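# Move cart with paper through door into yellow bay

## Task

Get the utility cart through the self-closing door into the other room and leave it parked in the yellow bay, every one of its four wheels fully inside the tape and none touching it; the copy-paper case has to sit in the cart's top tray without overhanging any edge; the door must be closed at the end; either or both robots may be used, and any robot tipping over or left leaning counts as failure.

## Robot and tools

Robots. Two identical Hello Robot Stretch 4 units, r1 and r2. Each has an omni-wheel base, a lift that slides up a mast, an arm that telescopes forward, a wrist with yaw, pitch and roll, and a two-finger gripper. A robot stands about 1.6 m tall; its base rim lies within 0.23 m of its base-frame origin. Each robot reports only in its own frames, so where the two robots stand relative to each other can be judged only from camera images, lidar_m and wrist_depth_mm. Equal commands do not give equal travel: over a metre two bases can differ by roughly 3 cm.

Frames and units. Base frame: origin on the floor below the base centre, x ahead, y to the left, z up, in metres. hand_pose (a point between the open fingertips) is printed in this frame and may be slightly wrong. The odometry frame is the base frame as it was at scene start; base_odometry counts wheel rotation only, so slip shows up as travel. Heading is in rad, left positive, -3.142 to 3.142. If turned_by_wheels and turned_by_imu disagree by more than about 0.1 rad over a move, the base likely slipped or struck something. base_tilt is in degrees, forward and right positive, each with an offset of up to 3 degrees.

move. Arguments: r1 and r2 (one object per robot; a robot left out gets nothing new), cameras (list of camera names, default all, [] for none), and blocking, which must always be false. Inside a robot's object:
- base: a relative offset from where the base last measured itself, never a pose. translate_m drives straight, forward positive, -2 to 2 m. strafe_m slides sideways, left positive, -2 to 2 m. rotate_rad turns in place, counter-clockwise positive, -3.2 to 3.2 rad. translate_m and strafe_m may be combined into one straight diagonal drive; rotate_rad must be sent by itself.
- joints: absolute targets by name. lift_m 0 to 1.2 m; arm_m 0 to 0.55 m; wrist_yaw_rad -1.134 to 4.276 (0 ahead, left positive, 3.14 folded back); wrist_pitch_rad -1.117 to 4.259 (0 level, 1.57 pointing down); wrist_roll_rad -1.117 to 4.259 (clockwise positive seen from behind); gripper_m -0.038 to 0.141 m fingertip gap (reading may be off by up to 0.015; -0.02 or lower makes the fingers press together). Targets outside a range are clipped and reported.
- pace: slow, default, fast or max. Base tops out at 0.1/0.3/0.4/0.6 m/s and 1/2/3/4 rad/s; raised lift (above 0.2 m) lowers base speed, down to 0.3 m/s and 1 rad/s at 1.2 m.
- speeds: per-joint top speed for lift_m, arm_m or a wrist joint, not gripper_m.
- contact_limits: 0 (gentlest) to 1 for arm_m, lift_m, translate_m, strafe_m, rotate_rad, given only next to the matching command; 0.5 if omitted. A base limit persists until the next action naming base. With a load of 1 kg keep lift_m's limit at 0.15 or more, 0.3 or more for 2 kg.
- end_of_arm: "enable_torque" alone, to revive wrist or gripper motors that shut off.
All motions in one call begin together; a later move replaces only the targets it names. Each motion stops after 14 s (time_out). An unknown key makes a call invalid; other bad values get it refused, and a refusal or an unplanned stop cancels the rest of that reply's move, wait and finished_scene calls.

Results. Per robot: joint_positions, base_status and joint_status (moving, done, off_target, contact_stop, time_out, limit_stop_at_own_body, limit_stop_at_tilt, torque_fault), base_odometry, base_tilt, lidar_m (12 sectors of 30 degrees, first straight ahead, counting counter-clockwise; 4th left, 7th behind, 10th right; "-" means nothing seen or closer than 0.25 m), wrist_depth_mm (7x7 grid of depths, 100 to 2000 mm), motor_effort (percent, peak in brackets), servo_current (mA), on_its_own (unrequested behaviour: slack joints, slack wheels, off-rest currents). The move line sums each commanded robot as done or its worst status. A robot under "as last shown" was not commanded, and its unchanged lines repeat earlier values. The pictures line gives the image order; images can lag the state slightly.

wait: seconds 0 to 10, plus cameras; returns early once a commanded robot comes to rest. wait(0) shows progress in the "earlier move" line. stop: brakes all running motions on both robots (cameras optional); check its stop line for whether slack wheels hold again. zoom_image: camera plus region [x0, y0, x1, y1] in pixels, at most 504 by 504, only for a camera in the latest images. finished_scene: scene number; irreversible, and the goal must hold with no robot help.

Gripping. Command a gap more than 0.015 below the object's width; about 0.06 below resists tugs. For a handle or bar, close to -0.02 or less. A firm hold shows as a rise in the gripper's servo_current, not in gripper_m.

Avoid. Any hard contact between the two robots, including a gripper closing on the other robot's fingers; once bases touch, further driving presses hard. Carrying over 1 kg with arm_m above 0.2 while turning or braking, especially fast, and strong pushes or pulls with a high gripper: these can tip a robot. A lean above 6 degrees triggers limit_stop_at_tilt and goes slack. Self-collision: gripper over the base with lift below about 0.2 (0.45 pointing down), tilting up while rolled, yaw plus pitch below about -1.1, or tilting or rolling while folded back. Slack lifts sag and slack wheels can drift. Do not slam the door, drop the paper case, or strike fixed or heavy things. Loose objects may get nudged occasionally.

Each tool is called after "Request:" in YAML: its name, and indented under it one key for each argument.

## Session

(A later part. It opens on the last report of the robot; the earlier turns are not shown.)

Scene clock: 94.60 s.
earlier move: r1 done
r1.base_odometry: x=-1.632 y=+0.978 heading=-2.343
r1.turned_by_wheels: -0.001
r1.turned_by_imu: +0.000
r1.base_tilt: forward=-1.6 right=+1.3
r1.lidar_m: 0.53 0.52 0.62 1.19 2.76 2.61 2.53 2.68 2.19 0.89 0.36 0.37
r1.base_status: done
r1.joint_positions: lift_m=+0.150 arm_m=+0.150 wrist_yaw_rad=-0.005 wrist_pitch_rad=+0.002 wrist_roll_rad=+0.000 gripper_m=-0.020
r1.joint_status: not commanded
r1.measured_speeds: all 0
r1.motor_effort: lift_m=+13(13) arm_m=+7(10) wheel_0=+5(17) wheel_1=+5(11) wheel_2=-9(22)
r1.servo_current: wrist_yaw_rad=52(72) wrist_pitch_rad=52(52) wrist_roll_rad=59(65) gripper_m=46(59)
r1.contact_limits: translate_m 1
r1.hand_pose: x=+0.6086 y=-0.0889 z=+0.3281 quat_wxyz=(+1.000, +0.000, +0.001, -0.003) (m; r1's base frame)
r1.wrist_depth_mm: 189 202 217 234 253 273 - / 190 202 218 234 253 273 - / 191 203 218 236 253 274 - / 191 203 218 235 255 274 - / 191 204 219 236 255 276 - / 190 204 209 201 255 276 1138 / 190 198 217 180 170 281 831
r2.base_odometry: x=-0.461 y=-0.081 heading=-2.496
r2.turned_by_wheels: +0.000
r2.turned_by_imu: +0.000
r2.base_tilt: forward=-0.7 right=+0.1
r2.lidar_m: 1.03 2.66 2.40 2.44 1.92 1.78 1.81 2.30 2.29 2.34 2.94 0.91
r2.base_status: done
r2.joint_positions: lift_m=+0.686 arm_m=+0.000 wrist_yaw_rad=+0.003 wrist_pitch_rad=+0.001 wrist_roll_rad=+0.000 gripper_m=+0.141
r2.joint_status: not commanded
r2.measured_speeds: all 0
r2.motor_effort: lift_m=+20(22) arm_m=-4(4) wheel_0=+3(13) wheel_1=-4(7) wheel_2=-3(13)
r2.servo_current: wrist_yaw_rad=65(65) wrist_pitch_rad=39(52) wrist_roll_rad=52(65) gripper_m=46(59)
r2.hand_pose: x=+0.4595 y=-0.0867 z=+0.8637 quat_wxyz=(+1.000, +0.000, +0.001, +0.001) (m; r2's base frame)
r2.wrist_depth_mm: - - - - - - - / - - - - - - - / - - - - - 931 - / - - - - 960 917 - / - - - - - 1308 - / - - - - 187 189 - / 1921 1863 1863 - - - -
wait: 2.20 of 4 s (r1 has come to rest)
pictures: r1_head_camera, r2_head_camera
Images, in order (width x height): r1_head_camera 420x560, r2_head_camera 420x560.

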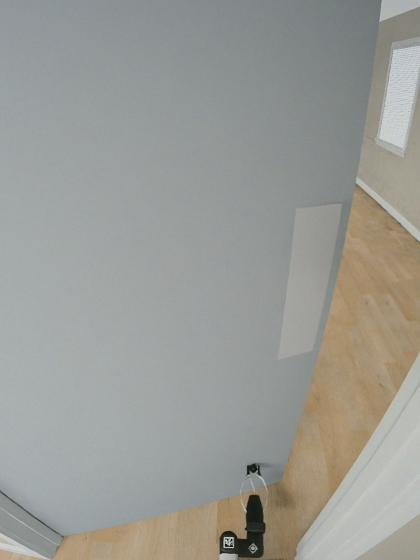

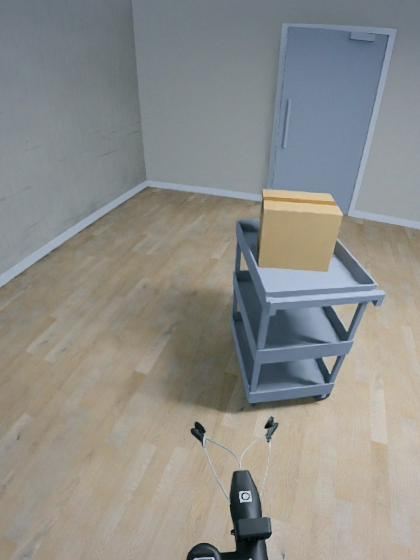

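Request:
move:
  r1: {"base":{"strafe_m":0.3}}
  r2: {"base":{"rotate_rad":-0.27}}
  blocking: false
  cameras: []

Request:
wait:
  seconds: 2.5
  cameras: []

Request:
wait:
  seconds: 1.5
  cameras: ["r1_head_camera","r2_head_camera"]

Scene clock: 105.33 s.
move: r1 moving; r2 moving
r1.base_odometry: x=-1.606 y=+0.952 heading=-2.345
r1.turned_by_wheels: -0.002
r1.turned_by_imu: -0.003
r1.base_tilt: forward=-1.6 right=+1.3
r1.lidar_m: 0.52 0.53 0.59 1.19 2.70 2.61 2.53 2.67 2.23 0.91 0.38 0.42
r1.base_status: strafe_m moving
r1.joint_positions: lift_m=+0.150 arm_m=+0.150 wrist_yaw_rad=-0.017 wrist_pitch_rad=+0.002 wrist_roll_rad=+0.000 gripper_m=-0.020
r1.joint_status: not commanded
r1.measured_speeds: translate_m=+0.001 strafe_m=+0.140 rotate_rad=-0.010 lift_m=+0.000 arm_m=+0.000 wrist_yaw_rad=-0.051 wrist_pitch_rad=+0.000 wrist_roll_rad=+0.000
r1.motor_effort: lift_m=+13(13) arm_m=+7(7) wheel_0=-18(18) wheel_1=+6(11) wheel_2=-13(13)
r1.servo_current: wrist_yaw_rad=85(85) wrist_pitch_rad=39(46) wrist_roll_rad=59(59) gripper_m=46(46)
r1.hand_pose: x=+0.6075 y=-0.0922 z=+0.3281 quat_wxyz=(+1.000, +0.000, +0.001, -0.008) (m; r1's base frame)
r1.wrist_depth_mm: 179 193 208 226 247 268 - / 179 193 209 229 247 270 - / 179 194 210 227 247 273 - / 182 194 209 227 249 270 - / 182 195 211 228 249 273 - / 180 195 208 195 182 276 1138 / 182 193 163 180 250 145 842
r2.base_odometry: x=-0.461 y=-0.081 heading=-2.712
r2.turned_by_wheels: -0.216
r2.turned_by_imu: -0.209
r2.base_tilt: forward=-0.7 right=+0.1
r2.lidar_m: 0.91 2.99 2.44 2.42 2.20 1.78 1.79 1.99 2.34 2.29 2.58 1.03
r2.base_status: rotate_rad moving
r2.joint_positions: lift_m=+0.686 arm_m=+0.000 wrist_yaw_rad=+0.002 wrist_pitch_rad=+0.001 wrist_roll_rad=+0.000 gripper_m=+0.141
r2.joint_status: not commanded
r2.measured_speeds: translate_m=+0.002 strafe_m=+0.001 rotate_rad=-0.485 lift_m=+0.000 arm_m=+0.000 wrist_yaw_rad=-0.001 wrist_pitch_rad=+0.000 wrist_roll_rad=+0.000
r2.motor_effort: lift_m=+21(21) arm_m=-4(4) wheel_0=+1(10) wheel_1=+4(10) wheel_2=+5(11)
r2.servo_current: wrist_yaw_rad=52(59) wrist_pitch_rad=46(46) wrist_roll_rad=33(52) gripper_m=52(59)
r2.hand_pose: x=+0.4595 y=-0.0867 z=+0.8637 quat_wxyz=(+1.000, +0.000, +0.001, +0.001) (m; r2's base frame)
r2.wrist_depth_mm: - - - - - - - / - - - - - - - / - - - 1008 1008 - - / - - - 1008 1008 - - / - - - - - - - / - - - 160 198 204 - / 1863 1808 1863 - - 1661 1808
pictures: none
No camera images: "cameras" was empty.

Scene clock: 105.87 s.
earlier move: r1 moving; r2 done
r1.base_odometry: x=-1.522 y=+0.870 heading=-2.346
r1.turned_by_wheels: -0.001
r1.turned_by_imu: -0.007
r1.base_tilt: forward=-1.6 right=+1.3
r1.lidar_m: 0.51 0.49 0.59 1.16 2.57 2.63 2.51 2.66 2.34 0.96 0.47 0.62
r1.base_status: strafe_m moving
r1.joint_positions: lift_m=+0.150 arm_m=+0.150 wrist_yaw_rad=-0.026 wrist_pitch_rad=+0.002 wrist_roll_rad=+0.000 gripper_m=-0.020
r1.joint_status: not commanded
r1.measured_speeds: translate_m=-0.001 strafe_m=+0.294 rotate_rad=+0.007 lift_m=+0.000 arm_m=+0.000 wrist_yaw_rad=+0.000 wrist_pitch_rad=+0.000 wrist_roll_rad=+0.000
r1.motor_effort: lift_m=+13(13) arm_m=+7(7) wheel_0=-24(26) wheel_1=+4(11) wheel_2=-25(25)
r1.servo_current: wrist_yaw_rad=163(176) wrist_pitch_rad=46(46) wrist_roll_rad=52(72) gripper_m=33(52)
r1.hand_pose: x=+0.6067 y=-0.0948 z=+0.3281 quat_wxyz=(+1.000, +0.000, +0.001, -0.013) (m; r1's base frame)
r1.wrist_depth_mm: 170 183 200 220 246 276 312 / 168 183 200 220 245 276 312 / 170 184 201 220 246 276 312 / 169 184 204 222 246 277 312 / 172 185 201 222 246 277 312 / 172 184 199 194 181 279 312 / 169 182 148 177 252 263 315
r2.base_odometry: x=-0.461 y=-0.081 heading=-2.765
r2.turned_by_wheels: -0.054
r2.turned_by_imu: -0.052
r2.base_tilt: forward=-0.7 right=+0.0
r2.lidar_m: 0.90 3.13 2.44 2.42 2.28 1.81 1.78 1.95 2.33 2.30 2.49 1.06
r2.base_status: done
r2.joint_positions: lift_m=+0.686 arm_m=+0.000 wrist_yaw_rad=+0.002 wrist_pitch_rad=+0.001 wrist_roll_rad=+0.000 gripper_m=+0.141
r2.joint_status: not commanded
r2.measured_speeds: all 0
r2.motor_effort: lift_m=+21(21) arm_m=-4(4) wheel_0=+3(10) wheel_1=+3(10) wheel_2=+4(11)
r2.servo_current: wrist_yaw_rad=59(59) wrist_pitch_rad=39(46) wrist_roll_rad=52(59) gripper_m=52(59)
r2.hand_pose: x=+0.4595 y=-0.0867 z=+0.8637 quat_wxyz=(+1.000, +0.000, +0.001, +0.001) (m; r2's base frame)
r2.wrist_depth_mm: - - - - - - - / - - - - - - - / - - - 1025 - - - / - - - 1025 - - - / - - - - - - - / - - 976 160 196 891 - / 1863 1863 1808 - - 1756 1808
wait: 0.53 of 2.5 s (r2 has come to rest)
pictures: none
No camera images: "cameras" was empty.

Scene clock: 107.17 s.
earlier move: r1 done
r1.base_odometry: x=-1.418 y=+0.768 heading=-2.347
r1.turned_by_wheels: -0.001
r1.turned_by_imu: -0.005
r1.base_tilt: forward=-1.6 right=+1.3
r1.lidar_m: 0.48 0.46 0.52 1.14 2.41 2.61 2.51 2.66 2.49 0.98 0.60 0.59
r1.base_status: done
r1.joint_positions: lift_m=+0.150 arm_m=+0.150 wrist_yaw_rad=-0.032 wrist_pitch_rad=+0.002 wrist_roll_rad=+0.000 gripper_m=-0.020
r1.joint_status: not commanded
r1.measured_speeds: all 0
r1.on_its_own: wrist_yaw_rad is at rest, and its servo_current (234 mA) is outside its rest range (0 to 104 mA)
r1.motor_effort: lift_m=+13(13) arm_m=+6(7) wheel_0=-21(26) wheel_1=-4(11) wheel_2=-27(27)
r1.servo_current: wrist_yaw_rad=234(234) wrist_pitch_rad=46(52) wrist_roll_rad=59(72) gripper_m=46(52)
r1.hand_pose: x=+0.6061 y=-0.0965 z=+0.3281 quat_wxyz=(+1.000, +0.000, +0.001, -0.016) (m; r1's base frame)
r1.wrist_depth_mm: 158 173 193 215 246 286 336 / 157 173 192 216 246 286 334 / 160 173 196 216 246 286 336 / 158 177 193 216 247 286 332 / 159 173 193 216 246 287 336 / 158 174 190 179 180 286 327 / 159 171 144 205 178 268 -
r2.base_odometry: x=-0.461 y=-0.081 heading=-2.765
r2.turned_by_wheels: +0.000
r2.turned_by_imu: +0.000
r2.base_tilt: forward=-0.7 right=+0.1
r2.lidar_m: 0.93 3.12 2.45 2.38 2.26 1.81 1.76 1.94 2.35 2.28 2.54 1.05
r2.base_status: done
r2.joint_positions: lift_m=+0.686 arm_m=+0.000 wrist_yaw_rad=+0.002 wrist_pitch_rad=+0.001 wrist_roll_rad=+0.000 gripper_m=+0.141
r2.joint_status: not commanded
r2.measured_speeds: all 0
r2.motor_effort: lift_m=+21(21) arm_m=-4(4) wheel_0=+3(10) wheel_1=+3(10) wheel_2=+4(11)
r2.servo_current: wrist_yaw_rad=52(59) wrist_pitch_rad=46(46) wrist_roll_rad=59(59) gripper_m=52(59)
r2.hand_pose: x=+0.4595 y=-0.0867 z=+0.8637 quat_wxyz=(+1.000, +0.000, +0.001, +0.001) (m; r2's base frame)
r2.wrist_depth_mm: - - - - - - - / - - - - - - - / - - - 1008 - - - / - - - 1008 - - - / - - - - - - - / - - 960 160 196 891 - / 1983 1808 1921 - - 1756 1808
wait: 1.30 of 1.5 s (r1 has come to rest)
pictures: r1_head_camera, r2_head_camera
Images, in order (width x height): r1_head_camera 420x560, r2_head_camera 420x560.

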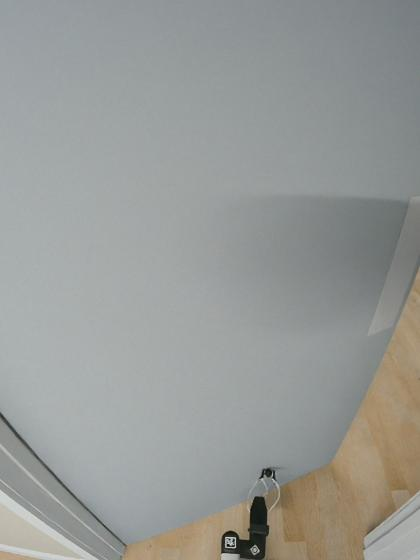

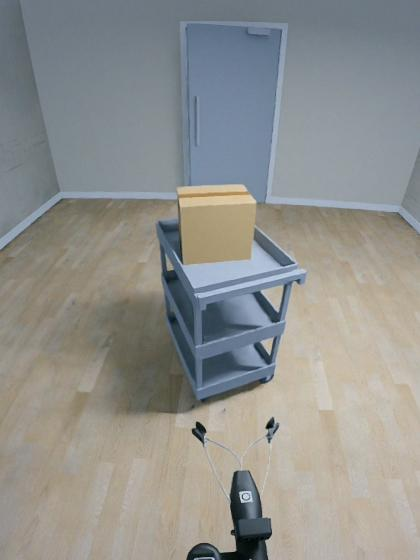

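Request:
move:
  r1: {"base":{"translate_m":0.3},"pace":"slow","contact_limits":{"translate_m":1}}
  r2: {"base":{"strafe_m":0.08,"translate_m":0.42},"contact_limits":{"translate_m":0.4}}
  blocking: false
  cameras: []

Request:
wait:
  seconds: 3
  cameras: ["r1_head_camera","r2_head_camera"]

Scene clock: 128.50 s.
move: r1 moving; r2 moving
r1.base_odometry: x=-1.427 y=+0.760 heading=-2.350
r1.turned_by_wheels: -0.003
r1.turned_by_imu: -0.004
r1.base_tilt: forward=-1.6 right=+1.3
r1.lidar_m: 0.48 0.46 0.49 1.09 2.39 2.62 2.54 2.67 2.49 0.95 0.59 0.61
r1.base_status: translate_m moving
r1.joint_positions: lift_m=+0.150 arm_m=+0.150 wrist_yaw_rad=-0.032 wrist_pitch_rad=+0.002 wrist_roll_rad=+0.000 gripper_m=-0.020
r1.joint_status: not commanded
r1.measured_speeds: translate_m=+0.048 strafe_m=+0.000 rotate_rad=-0.001 lift_m=+0.000 arm_m=+0.000 wrist_yaw_rad=+0.000 wrist_pitch_rad=+0.000 wrist_roll_rad=+0.000
r1.motor_effort: lift_m=+13(13) arm_m=+7(7) wheel_0=-9(18) wheel_1=-1(4) wheel_2=-32(32)
r1.servo_current: wrist_yaw_rad=215(234) wrist_pitch_rad=39(46) wrist_roll_rad=39(59) gripper_m=46(46)
r1.contact_limits: translate_m 1
r1.hand_pose: x=+0.6061 y=-0.0965 z=+0.3281 quat_wxyz=(+1.000, +0.000, +0.001, -0.016) (m; r1's base frame)
r1.wrist_depth_mm: 159 173 193 219 250 293 347 / 158 174 193 218 250 294 345 / 159 174 193 218 250 294 345 / 157 177 198 219 250 293 347 / 160 175 195 218 250 294 347 / 158 174 191 182 181 294 349 / 160 171 153 174 251 273 351
r2.base_odometry: x=-0.488 y=-0.098 heading=-2.765
r2.turned_by_wheels: +0.000
r2.turned_by_imu: +0.001
r2.base_tilt: forward=-0.7 right=+0.1
r2.lidar_m: 0.90 3.07 2.48 2.40 2.32 1.83 1.81 1.96 2.33 2.31 2.48 1.04
r2.base_status: translate_m moving; strafe_m moving
r2.joint_positions: lift_m=+0.686 arm_m=+0.000 wrist_yaw_rad=+0.002 wrist_pitch_rad=+0.001 wrist_roll_rad=+0.000 gripper_m=+0.141
r2.joint_status: not commanded
r2.measured_speeds: translate_m=+0.122 strafe_m=+0.024 rotate_rad=-0.006 lift_m=+0.000 arm_m=+0.000 wrist_yaw_rad=+0.000 wrist_pitch_rad=+0.000 wrist_roll_rad=+0.000
r2.motor_effort: lift_m=+20(21) arm_m=-4(4) wheel_0=+6(10) wheel_1=+10(10) wheel_2=-13(13)
r2.servo_current: wrist_yaw_rad=46(59) wrist_pitch_rad=39(46) wrist_roll_rad=52(52) gripper_m=46(59)
r2.contact_limits: translate_m 0.4
r2.hand_pose: x=+0.4595 y=-0.0867 z=+0.8637 quat_wxyz=(+1.000, +0.000, +0.001, +0.001) (m; r2's base frame)
r2.wrist_depth_mm: - - - - - - - / - - - - - - - / - - - 976 - - - / - - - 1008 - - - / - - - - - - - / - - 1205 160 198 878 - / 1983 1863 1808 - - 1756 1808
pictures: none
No camera images: "cameras" was empty.

Scene clock: 130.90 s.
earlier move: r1 moving; r2 done
r1.base_odometry: x=-1.587 y=+0.597 heading=-2.349
r1.turned_by_wheels: +0.001
r1.turned_by_imu: -0.004
r1.base_tilt: forward=-1.6 right=+1.3
r1.lidar_m: 0.41 0.34 0.35 0.41 2.42 2.85 2.78 2.91 2.54 0.52 0.57 0.67
r1.base_status: translate_m moving
r1.joint_positions: lift_m=+0.150 arm_m=+0.150 wrist_yaw_rad=-0.032 wrist_pitch_rad=+0.002 wrist_roll_rad=+0.000 gripper_m=-0.020
r1.joint_status: not commanded
r1.measured_speeds: translate_m=+0.100 strafe_m=+0.000 rotate_rad=+0.009 lift_m=+0.000 arm_m=+0.000 wrist_yaw_rad=+0.000 wrist_pitch_rad=+0.000 wrist_roll_rad=+0.000
r1.motor_effort: lift_m=+13(13) arm_m=+7(7) wheel_0=-5(18) wheel_1=+0(4) wheel_2=-25(33)
r1.servo_current: wrist_yaw_rad=208(241) wrist_pitch_rad=39(52) wrist_roll_rad=52(72) gripper_m=46(52)
r1.contact_limits: translate_m 1
r1.hand_pose: x=+0.6061 y=-0.0965 z=+0.3281 quat_wxyz=(+1.000, +0.000, +0.001, -0.016) (m; r1's base frame)
r1.wrist_depth_mm: 136 163 191 236 310 433 - / 136 163 191 236 310 - - / 139 159 196 236 310 - - / 133 160 190 236 306 421 - / 138 159 190 235 306 418 1863 / 138 159 185 196 182 976 1118 / 138 154 156 180 324 146 831
r2.base_odometry: x=-0.822 y=-0.309 heading=-2.765
r2.turned_by_wheels: +0.000
r2.turned_by_imu: +0.001
r2.base_tilt: forward=-0.7 right=+0.1
r2.lidar_m: 0.50 2.97 2.34 2.29 2.53 2.22 2.17 2.36 2.46 2.44 2.66 0.54
r2.base_status: done
r2.joint_positions: lift_m=+0.686 arm_m=+0.000 wrist_yaw_rad=+0.002 wrist_pitch_rad=+0.001 wrist_roll_rad=+0.000 gripper_m=+0.141
r2.joint_status: not commanded
r2.measured_speeds: all 0
r2.motor_effort: lift_m=+21(21) arm_m=-4(4) wheel_0=+2(11) wheel_1=+4(10) wheel_2=-4(13)
r2.servo_current: wrist_yaw_rad=59(72) wrist_pitch_rad=33(52) wrist_roll_rad=46(59) gripper_m=52(59)
r2.contact_limits: translate_m 0.4
r2.hand_pose: x=+0.4595 y=-0.0867 z=+0.8637 quat_wxyz=(+1.000, +0.000, +0.001, +0.001) (m; r2's base frame)
r2.wrist_depth_mm: - - - - - - - / - - - - - - - / - - - 597 609 - - / - - - 597 603 - - / - - - 345 301 327 410 / - - 891 282 353 404 - / 1983 1808 1756 - - 1756 1863
wait: 2.40 of 3 s (r2 has come to rest)
pictures: r1_head_camera, r2_head_camera
Images, in order (width x height): r1_head_camera 420x560, r2_head_camera 420x560.

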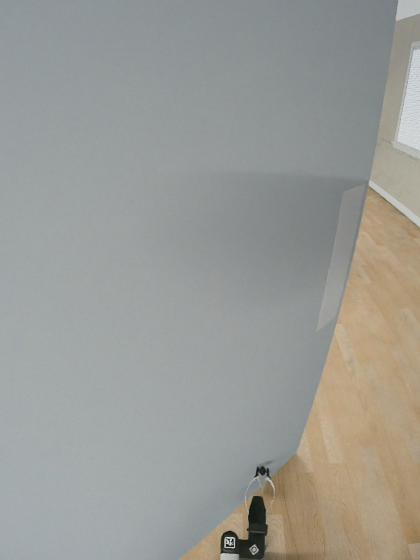

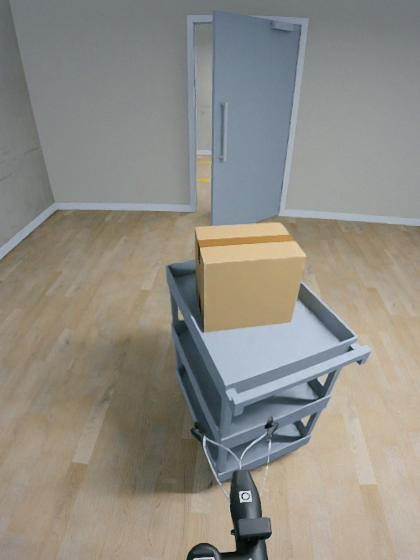

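Request:
move:
  r1: {"base":{"translate_m":0.55},"joints":{"arm_m":0.0},"pace":"slow","contact_limits":{"translate_m":1}}
  r2: {"base":{"strafe_m":-0.05,"translate_m":0.02},"contact_limits":{"translate_m":0.4}}
  blocking: false
  cameras: []

Request:
wait:
  seconds: 0.6
  cameras: []

Request:
move:
  r2: {"base":{"translate_m":0.25},"pace":"slow","contact_limits":{"translate_m":0.4}}
  blocking: false
  cameras: []

Request:
wait:
  seconds: 3.5
  cameras: ["r1_head_camera","r2_head_camera"]

Scene clock: 150.63 s.
earlier move: r1 done
move: r1 moving; r2 moving
r1.base_odometry: x=-1.637 y=+0.546 heading=-2.351
r1.turned_by_wheels: -0.002
r1.turned_by_imu: -0.004
r1.base_tilt: forward=-1.6 right=+1.3
r1.lidar_m: 0.39 0.30 0.31 0.39 2.39 2.95 2.85 2.99 2.53 0.53 2.53 0.67
r1.base_status: translate_m moving
r1.joint_positions: lift_m=+0.150 arm_m=+0.137 wrist_yaw_rad=-0.032 wrist_pitch_rad=+0.002 wrist_roll_rad=+0.000 gripper_m=-0.020
r1.joint_status: arm_m moving
r1.measured_speeds: translate_m=+0.048 strafe_m=+0.000 rotate_rad=+0.000 lift_m=+0.000 arm_m=-0.049 wrist_yaw_rad=+0.000 wrist_pitch_rad=+0.000 wrist_roll_rad=+0.000
r1.motor_effort: lift_m=+13(13) arm_m=+2(7) wheel_0=-6(7) wheel_1=+1(3) wheel_2=-23(23)
r1.servo_current: wrist_yaw_rad=241(241) wrist_pitch_rad=46(52) wrist_roll_rad=46(59) gripper_m=46(46)
r1.contact_limits: translate_m 1
r1.hand_pose: x=+0.5937 y=-0.0965 z=+0.3281 quat_wxyz=(+1.000, +0.000, +0.001, -0.016) (m; r1's base frame)
r1.wrist_depth_mm: 138 160 190 243 334 - - / 132 156 190 242 332 - - / 132 156 190 242 329 - - / 135 156 190 240 330 - - / 132 156 190 241 327 - 1921 / 131 156 183 197 183 1138 1138 / 137 151 158 159 329 142 820
r2.base_odometry: x=-0.844 y=-0.287 heading=-2.766
r2.turned_by_wheels: +0.000
r2.turned_by_imu: +0.000
r2.base_tilt: forward=-0.7 right=+0.1
r2.lidar_m: 0.52 2.99 2.37 2.30 2.55 2.23 2.20 2.39 2.43 2.41 2.63 0.53
r2.base_status: translate_m moving; strafe_m moving
r2.joint_positions: lift_m=+0.686 arm_m=+0.000 wrist_yaw_rad=+0.002 wrist_pitch_rad=+0.001 wrist_roll_rad=+0.000 gripper_m=+0.141
r2.joint_status: not commanded
r2.measured_speeds: translate_m=+0.042 strafe_m=-0.109 rotate_rad=-0.003 lift_m=+0.000 arm_m=+0.000 wrist_yaw_rad=+0.000 wrist_pitch_rad=+0.000 wrist_roll_rad=+0.000
r2.motor_effort: lift_m=+21(21) arm_m=-4(4) wheel_0=+11(13) wheel_1=-6(9) wheel_2=-7(10)
r2.servo_current: wrist_yaw_rad=46(59) wrist_pitch_rad=39(46) wrist_roll_rad=59(59) gripper_m=52(59)
r2.contact_limits: translate_m 0.4
r2.hand_pose: x=+0.4595 y=-0.0867 z=+0.8637 quat_wxyz=(+1.000, +0.000, +0.001, +0.001) (m; r2's base frame)
r2.wrist_depth_mm: - - - - - - - / - - - - - - - / - - - 585 597 - - / - - - 585 603 - - / - - - 286 301 324 413 / - - 389 273 351 399 - / 1983 1863 1808 - - 1863 1808
pictures: none
No camera images: "cameras" was empty.

Scene clock: 151.23 s.
earlier move: r1 moving; r2 moving
r1.base_odometry: x=-1.671 y=+0.512 heading=-2.351
r1.turned_by_wheels: +0.000
r1.turned_by_imu: -0.001
r1.base_tilt: forward=-1.6 right=+1.3
r1.lidar_m: 0.35 0.28 0.28 0.32 2.46 2.98 2.87 3.03 2.51 0.54 2.53 0.61
r1.base_status: translate_m moving
r1.joint_positions: lift_m=+0.150 arm_m=+0.090 wrist_yaw_rad=-0.032 wrist_pitch_rad=+0.002 wrist_roll_rad=+0.000 gripper_m=-0.020
r1.joint_status: arm_m moving
r1.measured_speeds: translate_m=+0.101 strafe_m=+0.000 rotate_rad=+0.005 lift_m=+0.000 arm_m=-0.100 wrist_yaw_rad=+0.000 wrist_pitch_rad=+0.000 wrist_roll_rad=+0.000
r1.motor_effort: lift_m=+13(13) arm_m=+1(7) wheel_0=-3(7) wheel_1=+1(4) wheel_2=-21(23)
r1.servo_current: wrist_yaw_rad=234(241) wrist_pitch_rad=52(52) wrist_roll_rad=59(59) gripper_m=46(46)
r1.contact_limits: translate_m 1
r1.hand_pose: x=+0.5459 y=-0.0965 z=+0.3281 quat_wxyz=(+1.000, +0.000, +0.001, -0.016) (m; r1's base frame)
r1.wrist_depth_mm: 138 160 190 244 334 - - / 132 156 190 243 330 - - / 132 156 190 242 329 - - / 135 156 190 242 329 - - / 131 156 190 241 330 - - / 131 156 183 198 184 1160 1138 / 136 151 158 159 329 141 831
r2.base_odometry: x=-0.859 y=-0.270 heading=-2.766
r2.turned_by_wheels: +0.000
r2.turned_by_imu: +0.000
r2.base_tilt: forward=-0.7 right=+0.1
r2.lidar_m: 0.48 3.02 2.40 2.35 2.55 2.22 2.20 2.38 2.44 2.38 2.60 0.55
r2.base_status: translate_m moving; strafe_m moving
r2.joint_positions: lift_m=+0.686 arm_m=+0.000 wrist_yaw_rad=+0.002 wrist_pitch_rad=+0.001 wrist_roll_rad=+0.000 gripper_m=+0.141
r2.joint_status: not commanded
r2.measured_speeds: all 0
r2.motor_effort: lift_m=+21(21) arm_m=-4(4) wheel_0=-1(13) wheel_1=-4(9) wheel_2=-5(10)
r2.servo_current: wrist_yaw_rad=39(59) wrist_pitch_rad=39(46) wrist_roll_rad=39(59) gripper_m=52(59)
r2.contact_limits: translate_m 0.4
r2.hand_pose: x=+0.4595 y=-0.0867 z=+0.8637 quat_wxyz=(+1.000, +0.000, +0.001, +0.001) (m; r2's base frame)
r2.wrist_depth_mm: - - - - - - - / - - - 585 591 - - / - - - 580 591 - - / - - - 585 597 - - / - - 585 283 298 320 413 / - - 264 271 349 399 - / 1921 1808 1756 - - 1863 1661
wait: 0.60 s; no rest
pictures: none
No camera images: "cameras" was empty.

Scene clock: 151.73 s.
earlier move: r1 moving; r2 done
move: r2 moving
r1.base_odometry: x=-1.706 y=+0.477 heading=-2.351
r1.turned_by_wheels: +0.000
r1.turned_by_imu: -0.001
r1.base_tilt: forward=-1.6 right=+1.2
r1.lidar_m: 0.29 0.25 0.25 0.29 0.45 3.05 2.97 3.07 2.61 0.51 2.53 0.52
r1.base_status: translate_m moving
r1.joint_positions: lift_m=+0.150 arm_m=+0.040 wrist_yaw_rad=-0.032 wrist_pitch_rad=+0.002 wrist_roll_rad=+0.000 gripper_m=-0.020
r1.joint_status: arm_m moving
r1.measured_speeds: translate_m=+0.099 strafe_m=+0.000 rotate_rad=+0.003 lift_m=+0.000 arm_m=-0.091 wrist_yaw_rad=+0.000 wrist_pitch_rad=+0.000 wrist_roll_rad=+0.000
r1.motor_effort: lift_m=+13(13) arm_m=+1(5) wheel_0=-4(6) wheel_1=+3(4) wheel_2=-21(21)
r1.servo_current: wrist_yaw_rad=234(241) wrist_pitch_rad=46(52) wrist_roll_rad=59(65) gripper_m=39(46)
r1.contact_limits: translate_m 1
r1.hand_pose: x=+0.4965 y=-0.0965 z=+0.3281 quat_wxyz=(+1.000, +0.000, +0.001, -0.016) (m; r1's base frame)
r1.wrist_depth_mm: 138 160 190 241 334 - - / 131 156 190 242 332 - - / 131 156 190 241 327 - - / 134 156 190 240 330 - - / 131 155 190 240 329 - - / 131 155 183 195 184 1138 1118 / 136 150 158 158 327 142 831
r2.base_odometry: x=-0.871 y=-0.275 heading=-2.765
r2.turned_by_wheels: +0.000
r2.turned_by_imu: +0.000
r2.base_tilt: forward=-0.7 right=+0.1
r2.lidar_m: 0.48 2.99 2.40 2.32 2.59 2.27 2.19 2.44 2.42 2.36 2.60 0.54
r2.base_status: translate_m moving
r2.joint_positions: lift_m=+0.686 arm_m=+0.000 wrist_yaw_rad=+0.002 wrist_pitch_rad=+0.001 wrist_roll_rad=+0.000 gripper_m=+0.141
r2.joint_status: not commanded
r2.measured_speeds: translate_m=+0.048 strafe_m=+0.000 rotate_rad=+0.000 lift_m=+0.000 arm_m=+0.000 wrist_yaw_rad=+0.000 wrist_pitch_rad=+0.000 wrist_roll_rad=+0.000
r2.motor_effort: lift_m=+21(21) arm_m=-4(4) wheel_0=+5(8) wheel_1=+6(6) wheel_2=-10(10)
r2.servo_current: wrist_yaw_rad=46(59) wrist_pitch_rad=46(46) wrist_roll_rad=46(59) gripper_m=52(52)
r2.contact_limits: translate_m 0.4
r2.hand_pose: x=+0.4595 y=-0.0867 z=+0.8637 quat_wxyz=(+1.000, +0.000, +0.001, +0.001) (m; r2's base frame)
r2.wrist_depth_mm: - - - - - - - / - - - 574 580 - - / - - - 564 574 - - / - - - 569 580 - - / - - 569 315 289 314 399 / - - 251 260 273 387 - / 1983 1863 1756 - - 1863 1756
pictures: none
No camera images: "cameras" was empty.

Scene clock: 155.00 s.
earlier move: r1 moving; r2 done
r1.base_odometry: x=-1.936 y=+0.244 heading=-2.348
r1.turned_by_wheels: +0.003
r1.turned_by_imu: -0.001
r1.base_tilt: forward=-1.6 right=+1.3
r1.lidar_m: 0.30 0.25 - 0.25 0.26 3.38 3.29 3.43 0.64 1.36 2.54 3.48
r1.base_status: translate_m moving
r1.joint_positions: lift_m=+0.150 arm_m=+0.000 wrist_yaw_rad=-0.003 wrist_pitch_rad=+0.002 wrist_roll_rad=+0.000 gripper_m=-0.020
r1.joint_status: all done
r1.measured_speeds: translate_m=+0.100 strafe_m=-0.001 rotate_rad=+0.004 lift_m=+0.000 arm_m=+0.000 wrist_yaw_rad=+0.000 wrist_pitch_rad=+0.000 wrist_roll_rad=+0.000
r1.motor_effort: lift_m=+13(13) arm_m=+4(5) wheel_0=+4(7) wheel_1=+15(19) wheel_2=-9(23)
r1.servo_current: wrist_yaw_rad=59(241) wrist_pitch_rad=46(52) wrist_roll_rad=39(72) gripper_m=46(46)
r1.contact_limits: translate_m 1
r1.hand_pose: x=+0.4591 y=-0.0882 z=+0.3281 quat_wxyz=(+1.000, +0.000, +0.001, -0.001) (m; r1's base frame)
r1.wrist_depth_mm: 188 230 296 - - - - / 188 229 294 1808 - - - / 182 229 293 - - - - / 187 229 291 - - - - / 186 227 287 - - - - / 180 228 265 200 1205 1229 1138 / 179 209 180 183 161 809 788
r2.base_odometry: x=-1.091 y=-0.362 heading=-2.765
r2.turned_by_wheels: +0.001
r2.turned_by_imu: +0.001
r2.base_tilt: forward=-0.7 right=+0.0
r2.lidar_m: 0.46 2.97 2.36 2.33 2.52 2.49 2.46 2.69 2.45 2.38 2.65 0.53
r2.base_status: done
r2.joint_positions: lift_m=+0.686 arm_m=+0.000 wrist_yaw_rad=+0.000 wrist_pitch_rad=+0.001 wrist_roll_rad=+0.000 gripper_m=+0.141
r2.joint_status: not commanded
r2.measured_speeds: all 0
r2.motor_effort: lift_m=+20(21) arm_m=+4(4) wheel_0=+9(12) wheel_1=+6(7) wheel_2=-4(18)
r2.servo_current: wrist_yaw_rad=46(72) wrist_pitch_rad=39(46) wrist_roll_rad=46(59) gripper_m=52(59)
r2.contact_limits: translate_m 0.4
r2.hand_pose: x=+0.4593 y=-0.0874 z=+0.8637 quat_wxyz=(+1.000, +0.000, +0.001, +0.000) (m; r2's base frame)
r2.wrist_depth_mm: - - - - - - - / - - - 512 512 - - / - - - 512 517 - - / - - - 517 521 - - / - - 521 521 291 264 260 / - 208 202 213 225 208 332 / 1921 1863 202 - - 1708 1863
wait: 3.27 of 3.5 s (r2 has come to rest)
pictures: r1_head_camera, r2_head_camera
Images, in order (width x height): r1_head_camera 420x560, r2_head_camera 420x560.

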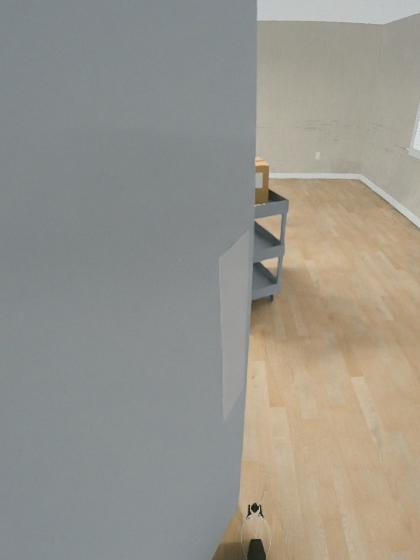

